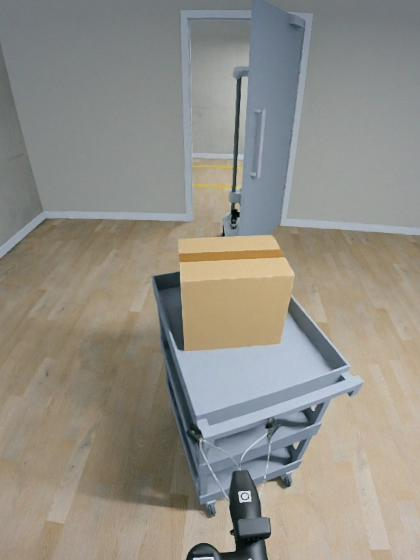

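Request:
move:
  r2: {"base":{"translate_m":0.25},"pace":"slow","contact_limits":{"translate_m":0.4}}
  blocking: false
  cameras: []

Request:
wait:
  seconds: 3.2
  cameras: ["r1_head_left_camera","r1_head_camera","r2_head_camera"]

Scene clock: 161.73 s.
earlier move: r1 done
move: r2 moving
r1.base_odometry: x=-2.015 y=+0.164 heading=-2.349
r1.turned_by_wheels: -0.001
r1.turned_by_imu: -0.001
r1.base_tilt: forward=-1.6 right=+1.3
r1.lidar_m: 0.32 0.25 - 0.25 0.25 0.55 3.43 0.83 0.72 1.81 2.52 3.45
r1.base_status: done
r1.joint_positions: lift_m=+0.150 arm_m=+0.000 wrist_yaw_rad=-0.003 wrist_pitch_rad=+0.002 wrist_roll_rad=+0.000 gripper_m=-0.020
r1.joint_status: not commanded
r1.measured_speeds: all 0
r1.motor_effort: lift_m=+13(13) arm_m=+3(4) wheel_0=+0(1) wheel_1=+10(11) wheel_2=-7(7)
r1.servo_current: wrist_yaw_rad=52(72) wrist_pitch_rad=46(52) wrist_roll_rad=46(72) gripper_m=39(46)
r1.contact_limits: translate_m 1
r1.hand_pose: x=+0.4591 y=-0.0882 z=+0.3281 quat_wxyz=(+1.000, +0.000, +0.001, -0.001) (m; r1's base frame)
r1.wrist_depth_mm: 220 - - - - - - / 213 - - 1618 - - - / 220 - - - - - - / 213 - - - - - - / 211 - - - - - - / 217 1160 1205 200 1229 1205 1138 / 216 240 180 183 162 798 809
r2.base_odometry: x=-1.103 y=-0.367 heading=-2.765
r2.turned_by_wheels: +0.000
r2.turned_by_imu: +0.001
r2.base_tilt: forward=-0.7 right=+0.1
r2.lidar_m: 0.41 2.95 2.34 2.31 2.51 2.50 2.44 2.69 2.43 2.39 2.66 0.52
r2.base_status: translate_m moving
r2.joint_positions: lift_m=+0.686 arm_m=+0.000 wrist_yaw_rad=+0.000 wrist_pitch_rad=+0.001 wrist_roll_rad=+0.000 gripper_m=+0.141
r2.joint_status: not commanded
r2.measured_speeds: translate_m=+0.050 strafe_m=+0.000 rotate_rad=+0.001 lift_m=+0.000 arm_m=+0.000 wrist_yaw_rad=+0.000 wrist_pitch_rad=+0.000 wrist_roll_rad=+0.000
r2.motor_effort: lift_m=+21(21) arm_m=+4(5) wheel_0=+8(13) wheel_1=+8(8) wheel_2=-13(13)
r2.servo_current: wrist_yaw_rad=39(52) wrist_pitch_rad=39(39) wrist_roll_rad=46(52) gripper_m=52(59)
r2.contact_limits: translate_m 0.4
r2.hand_pose: x=+0.4593 y=-0.0874 z=+0.8637 quat_wxyz=(+1.000, +0.000, +0.001, +0.000) (m; r2's base frame)
r2.wrist_depth_mm: - - - - - - - / - - - 512 512 - - / - - - 512 517 - - / - - - 517 517 - - / - - 349 517 294 264 259 / - 211 199 212 224 206 332 / 1921 1863 200 - - 1708 1808
pictures: none
No camera images: "cameras" was empty.

Scene clock: 164.93 s.
earlier move: r2 moving
r1.base_odometry: x=-2.015 y=+0.164 heading=-2.349
r1.turned_by_wheels: +0.000
r1.turned_by_imu: +0.000
r1.base_tilt: forward=-1.6 right=+1.3
r1.lidar_m: 0.33 0.25 - 0.25 0.25 0.54 3.42 0.81 0.72 1.78 2.52 3.50
r1.base_status: done
r1.joint_positions: lift_m=+0.150 arm_m=+0.000 wrist_yaw_rad=-0.003 wrist_pitch_rad=+0.002 wrist_roll_rad=+0.000 gripper_m=-0.020
r1.joint_status: not commanded
r1.measured_speeds: all 0
r1.motor_effort: lift_m=+13(13) arm_m=+4(4) wheel_0=+0(1) wheel_1=+11(11) wheel_2=-7(7)
r1.servo_current: wrist_yaw_rad=52(72) wrist_pitch_rad=39(52) wrist_roll_rad=46(72) gripper_m=46(52)
r1.contact_limits: translate_m 1
r1.hand_pose: x=+0.4591 y=-0.0882 z=+0.3281 quat_wxyz=(+1.000, +0.000, +0.001, -0.001) (m; r1's base frame)
r1.wrist_depth_mm: 220 - - 1397 - - - / 214 - - - - - - / 220 - - - - - - / 213 - - - - - - / 211 - - 1229 1983 - - / 217 1182 1160 198 1205 1182 1160 / 215 240 180 183 161 798 809
r2.base_odometry: x=-1.324 y=-0.454 heading=-2.764
r2.turned_by_wheels: +0.000
r2.turned_by_imu: +0.001
r2.base_tilt: forward=-0.7 right=+0.1
r2.lidar_m: 0.42 2.90 2.31 2.30 2.47 2.76 2.72 2.94 2.49 2.44 2.68 0.55
r2.base_status: translate_m moving
r2.joint_positions: lift_m=+0.686 arm_m=+0.000 wrist_yaw_rad=+0.000 wrist_pitch_rad=+0.001 wrist_roll_rad=+0.000 gripper_m=+0.141
r2.joint_status: not commanded
r2.measured_speeds: all 0
r2.motor_effort: lift_m=+21(21) arm_m=+4(5) wheel_0=+5(13) wheel_1=+5(8) wheel_2=-6(13)
r2.servo_current: wrist_yaw_rad=39(59) wrist_pitch_rad=46(46) wrist_roll_rad=46(59) gripper_m=59(59)
r2.contact_limits: translate_m 0.4
r2.hand_pose: x=+0.4593 y=-0.0874 z=+0.8637 quat_wxyz=(+1.000, +0.000, +0.001, +0.000) (m; r2's base frame)
r2.wrist_depth_mm: - - - - - - - / - - - 521 512 - - / - - - 521 517 - - / - - - 521 517 - - / - - 521 285 291 265 260 / - 215 210 220 228 206 317 / 1983 1983 210 - - 1756 1808
wait: 3.20 s; no rest
pictures: r1_head_camera, r1_head_left_camera, r2_head_camera
Images, in order (width x height): r1_head_camera 420x560, r1_head_left_camera 420x672, r2_head_camera 420x560.

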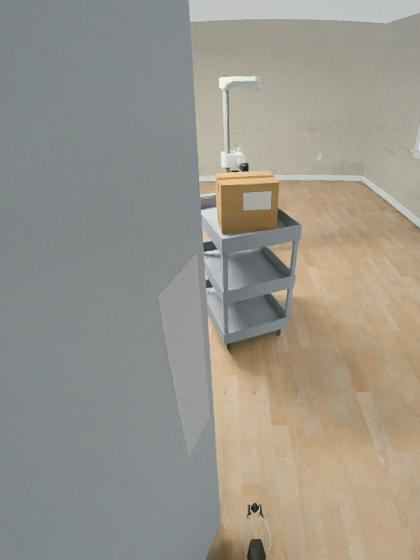

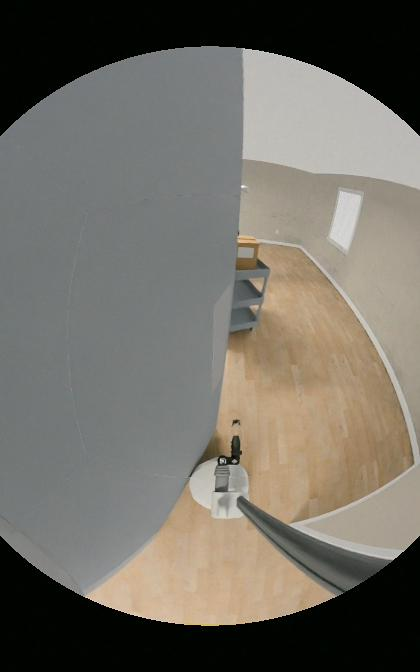

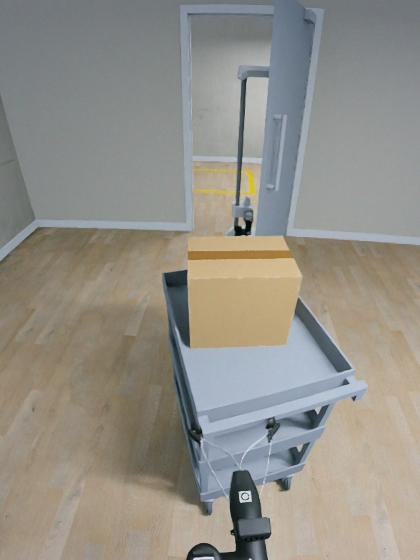

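Request:
move:
  r1: {"base":{"strafe_m":0.42},"pace":"slow","contact_limits":{"strafe_m":1}}
  r2: {"base":{"translate_m":0.25},"pace":"slow","contact_limits":{"translate_m":0.4}}
  blocking: false
  cameras: []

Request:
wait:
  seconds: 3
  cameras: []

Request:
wait:
  seconds: 3
  cameras: ["r1_head_left_camera","r1_head_camera","r2_head_camera"]

Scene clock: 172.23 s.
earlier move: r2 done
move: r1 moving; r2 moving
r1.base_odometry: x=-2.004 y=+0.154 heading=-2.349
r1.turned_by_wheels: -0.001
r1.turned_by_imu: -0.001
r1.base_tilt: forward=-1.6 right=+1.3
r1.lidar_m: 0.35 0.25 - 0.25 0.25 0.53 3.42 3.53 0.74 1.80 2.53 1.65
r1.base_status: strafe_m moving
r1.joint_positions: lift_m=+0.150 arm_m=+0.000 wrist_yaw_rad=-0.003 wrist_pitch_rad=+0.002 wrist_roll_rad=+0.000 gripper_m=-0.020
r1.joint_status: not commanded
r1.measured_speeds: translate_m=+0.000 strafe_m=+0.056 rotate_rad=-0.003 lift_m=+0.000 arm_m=+0.000 wrist_yaw_rad=+0.000 wrist_pitch_rad=+0.000 wrist_roll_rad=+0.000
r1.motor_effort: lift_m=+13(13) arm_m=+4(4) wheel_0=-18(18) wheel_1=+14(14) wheel_2=-4(7)
r1.servo_current: wrist_yaw_rad=72(72) wrist_pitch_rad=39(46) wrist_roll_rad=59(59) gripper_m=46(46)
r1.contact_limits: strafe_m 1
r1.hand_pose: x=+0.4591 y=-0.0882 z=+0.3281 quat_wxyz=(+1.000, +0.000, +0.001, -0.001) (m; r1's base frame)
r1.wrist_depth_mm: 228 - - 1397 - - - / 220 - - - - - - / 220 - - - - - - / 229 - - - - - - / 226 - - 1255 1921 - - / 225 1308 1160 200 1205 1205 1118 / 222 249 180 184 161 798 788
r2.base_odometry: x=-1.335 y=-0.459 heading=-2.764
r2.turned_by_wheels: +0.001
r2.turned_by_imu: +0.002
r2.base_tilt: forward=-0.7 right=+0.0
r2.lidar_m: 0.46 2.94 2.31 2.30 2.48 2.74 2.70 2.94 2.47 2.43 2.67 0.53
r2.base_status: translate_m moving
r2.joint_positions: lift_m=+0.686 arm_m=+0.000 wrist_yaw_rad=+0.000 wrist_pitch_rad=+0.001 wrist_roll_rad=+0.000 gripper_m=+0.141
r2.joint_status: not commanded
r2.measured_speeds: translate_m=+0.049 strafe_m=+0.000 rotate_rad=+0.002 lift_m=+0.000 arm_m=+0.000 wrist_yaw_rad=+0.000 wrist_pitch_rad=+0.000 wrist_roll_rad=+0.000
r2.motor_effort: lift_m=+21(21) arm_m=+4(4) wheel_0=+12(14) wheel_1=+8(8) wheel_2=-10(12)
r2.servo_current: wrist_yaw_rad=33(52) wrist_pitch_rad=39(46) wrist_roll_rad=52(52) gripper_m=46(59)
r2.contact_limits: translate_m 0.4
r2.hand_pose: x=+0.4593 y=-0.0874 z=+0.8637 quat_wxyz=(+1.000, +0.000, +0.001, +0.000) (m; r2's base frame)
r2.wrist_depth_mm: - - - - - - - / - - - 517 512 - - / - - - 517 512 - - / - - - 525 521 - - / - - 430 283 291 264 259 / - 212 208 220 228 206 319 / 1921 1983 210 - - 1756 1808
pictures: none
No camera images: "cameras" was empty.

Scene clock: 175.23 s.
earlier move: r1 moving; r2 moving
r1.base_odometry: x=-1.800 y=-0.051 heading=-2.357
r1.turned_by_wheels: -0.008
r1.turned_by_imu: +0.004
r1.base_tilt: forward=-1.6 right=+1.3
r1.lidar_m: 1.25 0.35 0.25 - 0.25 0.25 3.47 3.55 0.93 1.83 2.80 1.26
r1.base_status: strafe_m moving
r1.joint_positions: lift_m=+0.150 arm_m=+0.000 wrist_yaw_rad=-0.002 wrist_pitch_rad=+0.002 wrist_roll_rad=+0.000 gripper_m=-0.020
r1.joint_status: not commanded
r1.measured_speeds: translate_m=+0.036 strafe_m=+0.069 rotate_rad=-0.186 lift_m=+0.000 arm_m=+0.000 wrist_yaw_rad=+0.000 wrist_pitch_rad=+0.000 wrist_roll_rad=+0.000
r1.motor_effort: lift_m=+15(15) arm_m=+3(4) wheel_0=-31(31) wheel_1=+29(31) wheel_2=+7(10)
r1.servo_current: wrist_yaw_rad=46(72) wrist_pitch_rad=46(52) wrist_roll_rad=33(65) gripper_m=46(52)
r1.contact_limits: strafe_m 1
r1.hand_pose: x=+0.4591 y=-0.0880 z=+0.3279 quat_wxyz=(+1.000, +0.000, +0.001, -0.001) (m; r1's base frame)
r1.wrist_depth_mm: - - - - - - - / - - - - - - - / - - - - - - - / - - - - - - - / - - - - 991 - - / 1281 1281 1160 198 1229 1205 1160 / 904 854 180 180 162 820 842
r2.base_odometry: x=-1.556 y=-0.546 heading=-2.764
r2.turned_by_wheels: +0.000
r2.turned_by_imu: +0.001
r2.base_tilt: forward=-0.6 right=+0.1
r2.lidar_m: 0.47 2.89 2.32 2.27 2.48 3.00 2.96 3.14 2.53 2.46 2.70 0.54
r2.base_status: translate_m moving
r2.joint_positions: lift_m=+0.686 arm_m=+0.000 wrist_yaw_rad=+0.000 wrist_pitch_rad=+0.001 wrist_roll_rad=+0.000 gripper_m=+0.141
r2.joint_status: not commanded
r2.measured_speeds: translate_m=+0.001 strafe_m=+0.000 rotate_rad=+0.000 lift_m=+0.000 arm_m=+0.000 wrist_yaw_rad=+0.000 wrist_pitch_rad=+0.000 wrist_roll_rad=+0.000
r2.motor_effort: lift_m=+21(21) arm_m=+4(5) wheel_0=+6(14) wheel_1=+4(8) wheel_2=-5(12)
r2.servo_current: wrist_yaw_rad=52(59) wrist_pitch_rad=39(46) wrist_roll_rad=46(59) gripper_m=52(59)
r2.contact_limits: translate_m 0.4
r2.hand_pose: x=+0.4593 y=-0.0874 z=+0.8637 quat_wxyz=(+1.000, +0.000, +0.001, +0.000) (m; r2's base frame)
r2.wrist_depth_mm: - - - - - - - / - - - 525 517 508 - / - - - 525 517 504 - / - - - 530 512 512 - / - - 430 285 294 264 260 / - - 216 224 229 204 312 / 1921 1808 217 - - - 1708
wait: 3.00 s; no rest
pictures: none
No camera images: "cameras" was empty.

Scene clock: 175.50 s.
earlier move: r1 moving; r2 done
r1.base_odometry: x=-1.778 y=-0.070 heading=-2.349
r1.turned_by_wheels: +0.009
r1.turned_by_imu: -0.001
r1.base_tilt: forward=-1.6 right=+1.3
r1.lidar_m: 1.21 0.34 0.25 - 0.25 0.25 3.49 3.54 0.96 1.81 2.83 1.24
r1.base_status: strafe_m moving
r1.joint_positions: lift_m=+0.150 arm_m=+0.000 wrist_yaw_rad=-0.002 wrist_pitch_rad=+0.002 wrist_roll_rad=+0.000 gripper_m=-0.020
r1.joint_status: not commanded
r1.measured_speeds: translate_m=+0.003 strafe_m=+0.097 rotate_rad=-0.019 lift_m=+0.000 arm_m=+0.000 wrist_yaw_rad=+0.000 wrist_pitch_rad=+0.000 wrist_roll_rad=+0.000
r1.motor_effort: lift_m=+15(15) arm_m=+3(4) wheel_0=-32(33) wheel_1=+31(33) wheel_2=+7(10)
r1.servo_current: wrist_yaw_rad=52(72) wrist_pitch_rad=46(52) wrist_roll_rad=59(65) gripper_m=46(52)
r1.contact_limits: strafe_m 1
r1.hand_pose: x=+0.4591 y=-0.0880 z=+0.3279 quat_wxyz=(+1.000, +0.000, +0.001, -0.001) (m; r1's base frame)
r1.wrist_depth_mm: - - - - - - - / - - - - - - - / - - - - 1008 - - / - - - - - - - / - - - - 976 - - / 1281 1281 1160 199 1205 1138 1160 / 917 854 180 183 161 798 831
r2.base_odometry: x=-1.556 y=-0.546 heading=-2.764
r2.turned_by_wheels: +0.000
r2.turned_by_imu: +0.000
r2.base_tilt: forward=-0.7 right=+0.1
r2.lidar_m: 0.46 2.89 2.29 2.26 2.47 2.98 2.94 3.14 2.51 2.48 2.73 0.55
r2.base_status: done
r2.joint_positions: lift_m=+0.686 arm_m=+0.000 wrist_yaw_rad=+0.000 wrist_pitch_rad=+0.001 wrist_roll_rad=+0.000 gripper_m=+0.141
r2.joint_status: not commanded
r2.measured_speeds: all 0
r2.motor_effort: lift_m=+21(21) arm_m=+4(5) wheel_0=+5(14) wheel_1=+4(8) wheel_2=-5(12)
r2.servo_current: wrist_yaw_rad=52(59) wrist_pitch_rad=33(46) wrist_roll_rad=52(59) gripper_m=59(59)
r2.contact_limits: translate_m 0.4
r2.hand_pose: x=+0.4593 y=-0.0874 z=+0.8637 quat_wxyz=(+1.000, +0.000, +0.001, +0.000) (m; r2's base frame)
r2.wrist_depth_mm: - - - - - - - / - - - 525 512 508 - / - - - 525 517 504 - / - - - 535 517 512 - / - - 433 285 293 264 259 / - - 216 224 229 204 312 / 1921 1863 218 - - - 1661
wait: 0.27 of 3 s (r2 has come to rest)
pictures: r1_head_camera, r1_head_left_camera, r2_head_camera
Images, in order (width x height): r1_head_camera 420x560, r1_head_left_camera 420x672, r2_head_camera 420x560.

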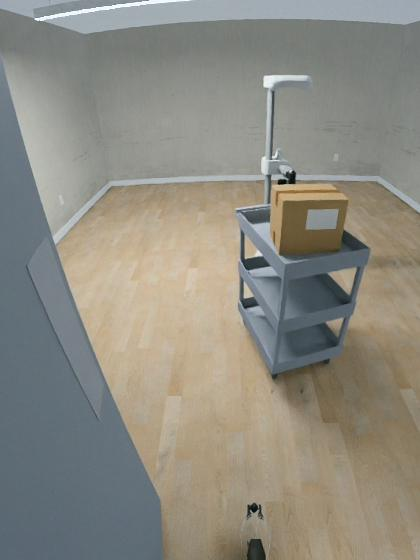

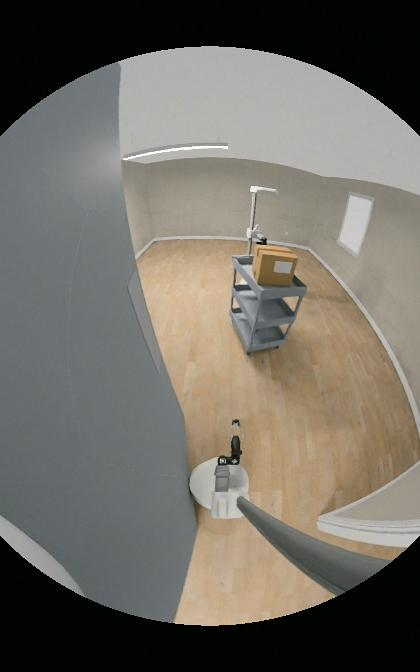

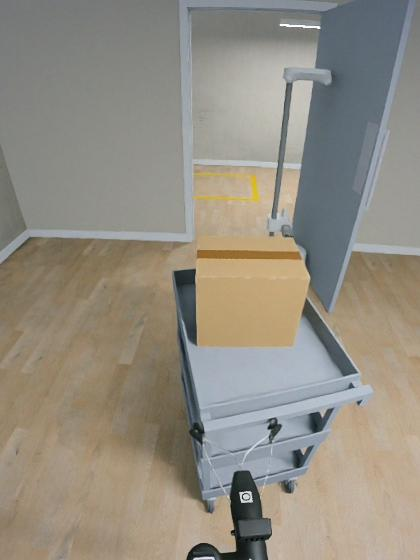

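Request:
move:
  r2: {"base":{"translate_m":0.4},"pace":"slow","contact_limits":{"translate_m":0.4}}
  blocking: false
  cameras: []

Request:
wait:
  seconds: 3
  cameras: []

Request:
wait:
  seconds: 3
  cameras: ["r1_head_left_camera","r1_head_camera","r2_head_camera"]

Scene clock: 191.27 s.
earlier move: r1 done
move: r2 moving
r1.base_odometry: x=-1.717 y=-0.130 heading=-2.348
r1.turned_by_wheels: +0.000
r1.turned_by_imu: -0.001
r1.base_tilt: forward=-1.5 right=+1.3
r1.lidar_m: 1.20 0.35 0.25 - 0.25 0.26 3.47 3.53 0.96 1.84 2.82 1.26
r1.base_status: done
r1.joint_positions: lift_m=+0.150 arm_m=+0.000 wrist_yaw_rad=-0.002 wrist_pitch_rad=+0.002 wrist_roll_rad=+0.000 gripper_m=-0.020
r1.joint_status: not commanded
r1.measured_speeds: all 0
r1.motor_effort: lift_m=+15(15) arm_m=-3(4) wheel_0=-32(33) wheel_1=+31(31) wheel_2=+7(7)
r1.servo_current: wrist_yaw_rad=39(59) wrist_pitch_rad=46(46) wrist_roll_rad=39(59) gripper_m=46(52)
r1.contact_limits: strafe_m 1
r1.hand_pose: x=+0.4591 y=-0.0880 z=+0.3279 quat_wxyz=(+1.000, +0.000, +0.001, -0.001) (m; r1's base frame)
r1.wrist_depth_mm: - - - - - - - / - - - - - - - / - - - - 976 - - / - - - - - - - / - - - - 976 - - / 1308 1308 1160 200 1182 1182 1160 / 891 854 180 183 162 798 831
r2.base_odometry: x=-1.567 y=-0.551 heading=-2.764
r2.turned_by_wheels: +0.000
r2.turned_by_imu: +0.002
r2.base_tilt: forward=-0.6 right=+0.0
r2.lidar_m: 0.45 2.89 2.28 2.25 2.46 3.00 2.95 3.18 2.50 2.46 2.72 0.52
r2.base_status: translate_m moving
r2.joint_positions: lift_m=+0.686 arm_m=+0.000 wrist_yaw_rad=+0.000 wrist_pitch_rad=+0.001 wrist_roll_rad=+0.000 gripper_m=+0.141
r2.joint_status: not commanded
r2.measured_speeds: translate_m=+0.049 strafe_m=+0.000 rotate_rad=+0.002 lift_m=+0.000 arm_m=+0.000 wrist_yaw_rad=+0.000 wrist_pitch_rad=+0.000 wrist_roll_rad=+0.000
r2.motor_effort: lift_m=+21(21) arm_m=+4(5) wheel_0=+7(11) wheel_1=+5(6) wheel_2=-12(14)
r2.servo_current: wrist_yaw_rad=52(52) wrist_pitch_rad=39(46) wrist_roll_rad=52(52) gripper_m=52(59)
r2.contact_limits: translate_m 0.4
r2.hand_pose: x=+0.4593 y=-0.0874 z=+0.8637 quat_wxyz=(+1.000, +0.000, +0.001, +0.000) (m; r2's base frame)
r2.wrist_depth_mm: - - - - - - - / - - - 525 508 508 - / - - - 521 517 508 - / - - - 530 517 512 - / - - 430 285 293 264 260 / - - 215 223 229 204 310 / 1863 1808 216 - - - 1708
pictures: none
No camera images: "cameras" was empty.

Scene clock: 194.27 s.
earlier move: r2 moving
r1.base_odometry: x=-1.717 y=-0.130 heading=-2.348
r1.turned_by_wheels: +0.000
r1.turned_by_imu: +0.000
r1.base_tilt: forward=-1.6 right=+1.3
r1.lidar_m: 0.93 0.36 0.25 - 0.25 0.25 3.46 3.53 0.96 1.83 2.84 0.95
r1.base_status: done
r1.joint_positions: lift_m=+0.150 arm_m=+0.000 wrist_yaw_rad=-0.002 wrist_pitch_rad=+0.002 wrist_roll_rad=+0.000 gripper_m=-0.020
r1.joint_status: not commanded
r1.measured_speeds: all 0
r1.motor_effort: lift_m=+15(15) arm_m=-4(4) wheel_0=-32(33) wheel_1=+31(31) wheel_2=+7(7)
r1.servo_current: wrist_yaw_rad=59(65) wrist_pitch_rad=39(52) wrist_roll_rad=46(72) gripper_m=39(52)
r1.contact_limits: strafe_m 1
r1.hand_pose: x=+0.4591 y=-0.0880 z=+0.3279 quat_wxyz=(+1.000, +0.000, +0.001, -0.001) (m; r1's base frame)
r1.wrist_depth_mm: - - - - - - - / - - - - 1921 - - / - - - - - - - / - - - - - - - / - - - - - - - / 1308 1281 1138 200 699 759 842 / 917 854 180 183 154 809 820
r2.base_odometry: x=-1.835 y=-0.657 heading=-2.764
r2.turned_by_wheels: +0.000
r2.turned_by_imu: +0.000
r2.base_tilt: forward=-0.7 right=+0.1
r2.lidar_m: 0.46 2.80 2.22 2.22 2.44 3.30 3.26 3.22 2.55 2.53 2.71 0.52
r2.base_status: translate_m moving
r2.joint_positions: lift_m=+0.686 arm_m=+0.000 wrist_yaw_rad=+0.000 wrist_pitch_rad=+0.001 wrist_roll_rad=+0.000 gripper_m=+0.141
r2.joint_status: not commanded
r2.measured_speeds: translate_m=+0.100 strafe_m=+0.000 rotate_rad=+0.002 lift_m=+0.000 arm_m=+0.000 wrist_yaw_rad=-0.001 wrist_pitch_rad=+0.000 wrist_roll_rad=+0.000
r2.motor_effort: lift_m=+21(21) arm_m=+4(5) wheel_0=+7(12) wheel_1=+5(8) wheel_2=-9(14)
r2.servo_current: wrist_yaw_rad=52(59) wrist_pitch_rad=39(46) wrist_roll_rad=46(59) gripper_m=52(59)
r2.contact_limits: translate_m 0.4
r2.hand_pose: x=+0.4592 y=-0.0875 z=+0.8637 quat_wxyz=(+1.000, +0.000, +0.001, +0.000) (m; r2's base frame)
r2.wrist_depth_mm: - - - - - - - / - - - 539 517 504 - / - - - 535 517 504 - / - - - 544 521 504 - / - - 291 291 296 298 258 / - - 229 233 235 208 304 / - 1756 233 - - - -
wait: 3.00 s; no rest
pictures: none
No camera images: "cameras" was empty.

Scene clock: 196.03 s.
earlier move: r2 done
r1.base_odometry: x=-1.717 y=-0.130 heading=-2.348
r1.turned_by_wheels: +0.000
r1.turned_by_imu: +0.000
r1.base_tilt: forward=-1.6 right=+1.3
r1.lidar_m: 0.87 0.34 0.25 - 0.25 0.25 3.47 3.56 0.95 1.80 2.84 0.85
r1.base_status: done
r1.joint_positions: lift_m=+0.150 arm_m=+0.000 wrist_yaw_rad=-0.002 wrist_pitch_rad=+0.002 wrist_roll_rad=+0.000 gripper_m=-0.020
r1.joint_status: not commanded
r1.measured_speeds: all 0
r1.motor_effort: lift_m=+15(15) arm_m=-3(4) wheel_0=-32(33) wheel_1=+30(31) wheel_2=+7(7)
r1.servo_current: wrist_yaw_rad=46(72) wrist_pitch_rad=46(52) wrist_roll_rad=33(72) gripper_m=46(52)
r1.contact_limits: strafe_m 1
r1.hand_pose: x=+0.4591 y=-0.0880 z=+0.3279 quat_wxyz=(+1.000, +0.000, +0.001, -0.001) (m; r1's base frame)
r1.wrist_depth_mm: - - - - - - - / - - - - 1756 - - / - - - - - - - / - - - - - - - / - - - - 1576 - - / 1308 1308 1182 198 591 621 654 / 931 866 180 184 153 798 759
r2.base_odometry: x=-1.927 y=-0.693 heading=-2.764
r2.turned_by_wheels: +0.000
r2.turned_by_imu: +0.000
r2.base_tilt: forward=-0.7 right=+0.1
r2.lidar_m: 0.47 2.67 2.24 2.19 2.42 3.38 3.36 3.23 2.57 2.52 2.72 0.52
r2.base_status: done
r2.joint_positions: lift_m=+0.686 arm_m=+0.000 wrist_yaw_rad=+0.000 wrist_pitch_rad=+0.001 wrist_roll_rad=+0.000 gripper_m=+0.141
r2.joint_status: not commanded
r2.measured_speeds: all 0
r2.motor_effort: lift_m=+20(21) arm_m=+4(5) wheel_0=+4(12) wheel_1=+4(8) wheel_2=-8(14)
r2.servo_current: wrist_yaw_rad=39(59) wrist_pitch_rad=33(46) wrist_roll_rad=46(59) gripper_m=52(59)
r2.contact_limits: translate_m 0.4
r2.hand_pose: x=+0.4592 y=-0.0875 z=+0.8637 quat_wxyz=(+1.000, +0.000, +0.001, +0.000) (m; r2's base frame)
r2.wrist_depth_mm: - - - - - - - / - - - 539 517 496 - / - - - 544 517 500 - / - - - 544 521 508 - / - - 347 296 297 298 258 / - - 235 236 236 239 301 / 1921 1863 236 - - - -
wait: 1.77 of 3 s (r2 has come to rest)
pictures: r1_head_camera, r1_head_left_camera, r2_head_camera
Images, in order (width x height): r1_head_camera 420x560, r1_head_left_camera 420x672, r2_head_camera 420x560.

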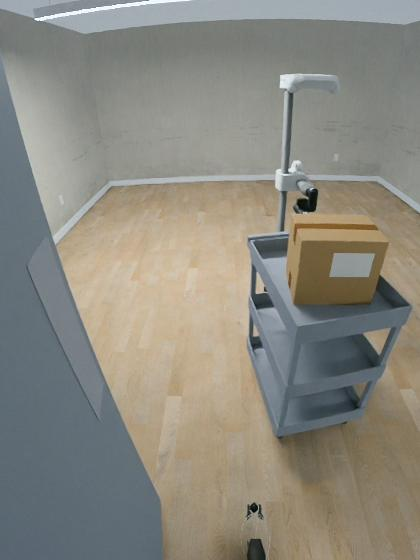

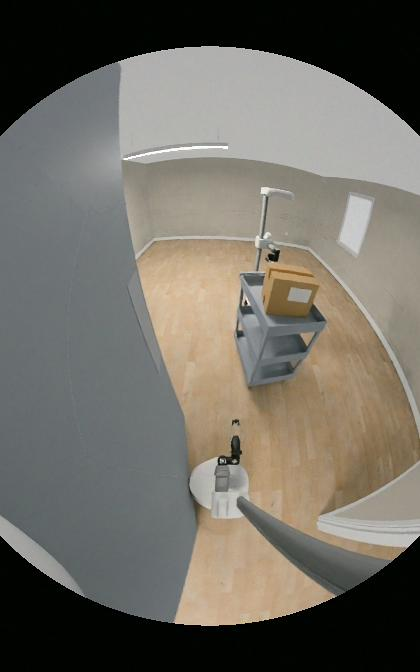

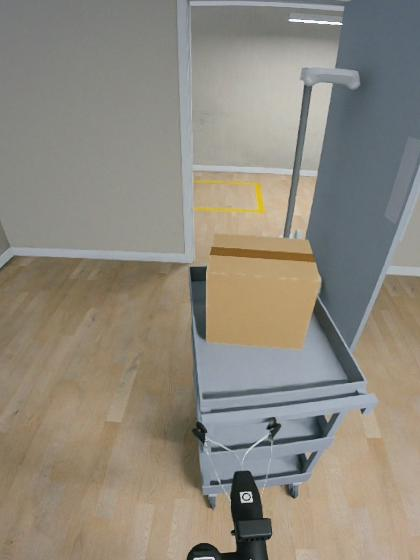

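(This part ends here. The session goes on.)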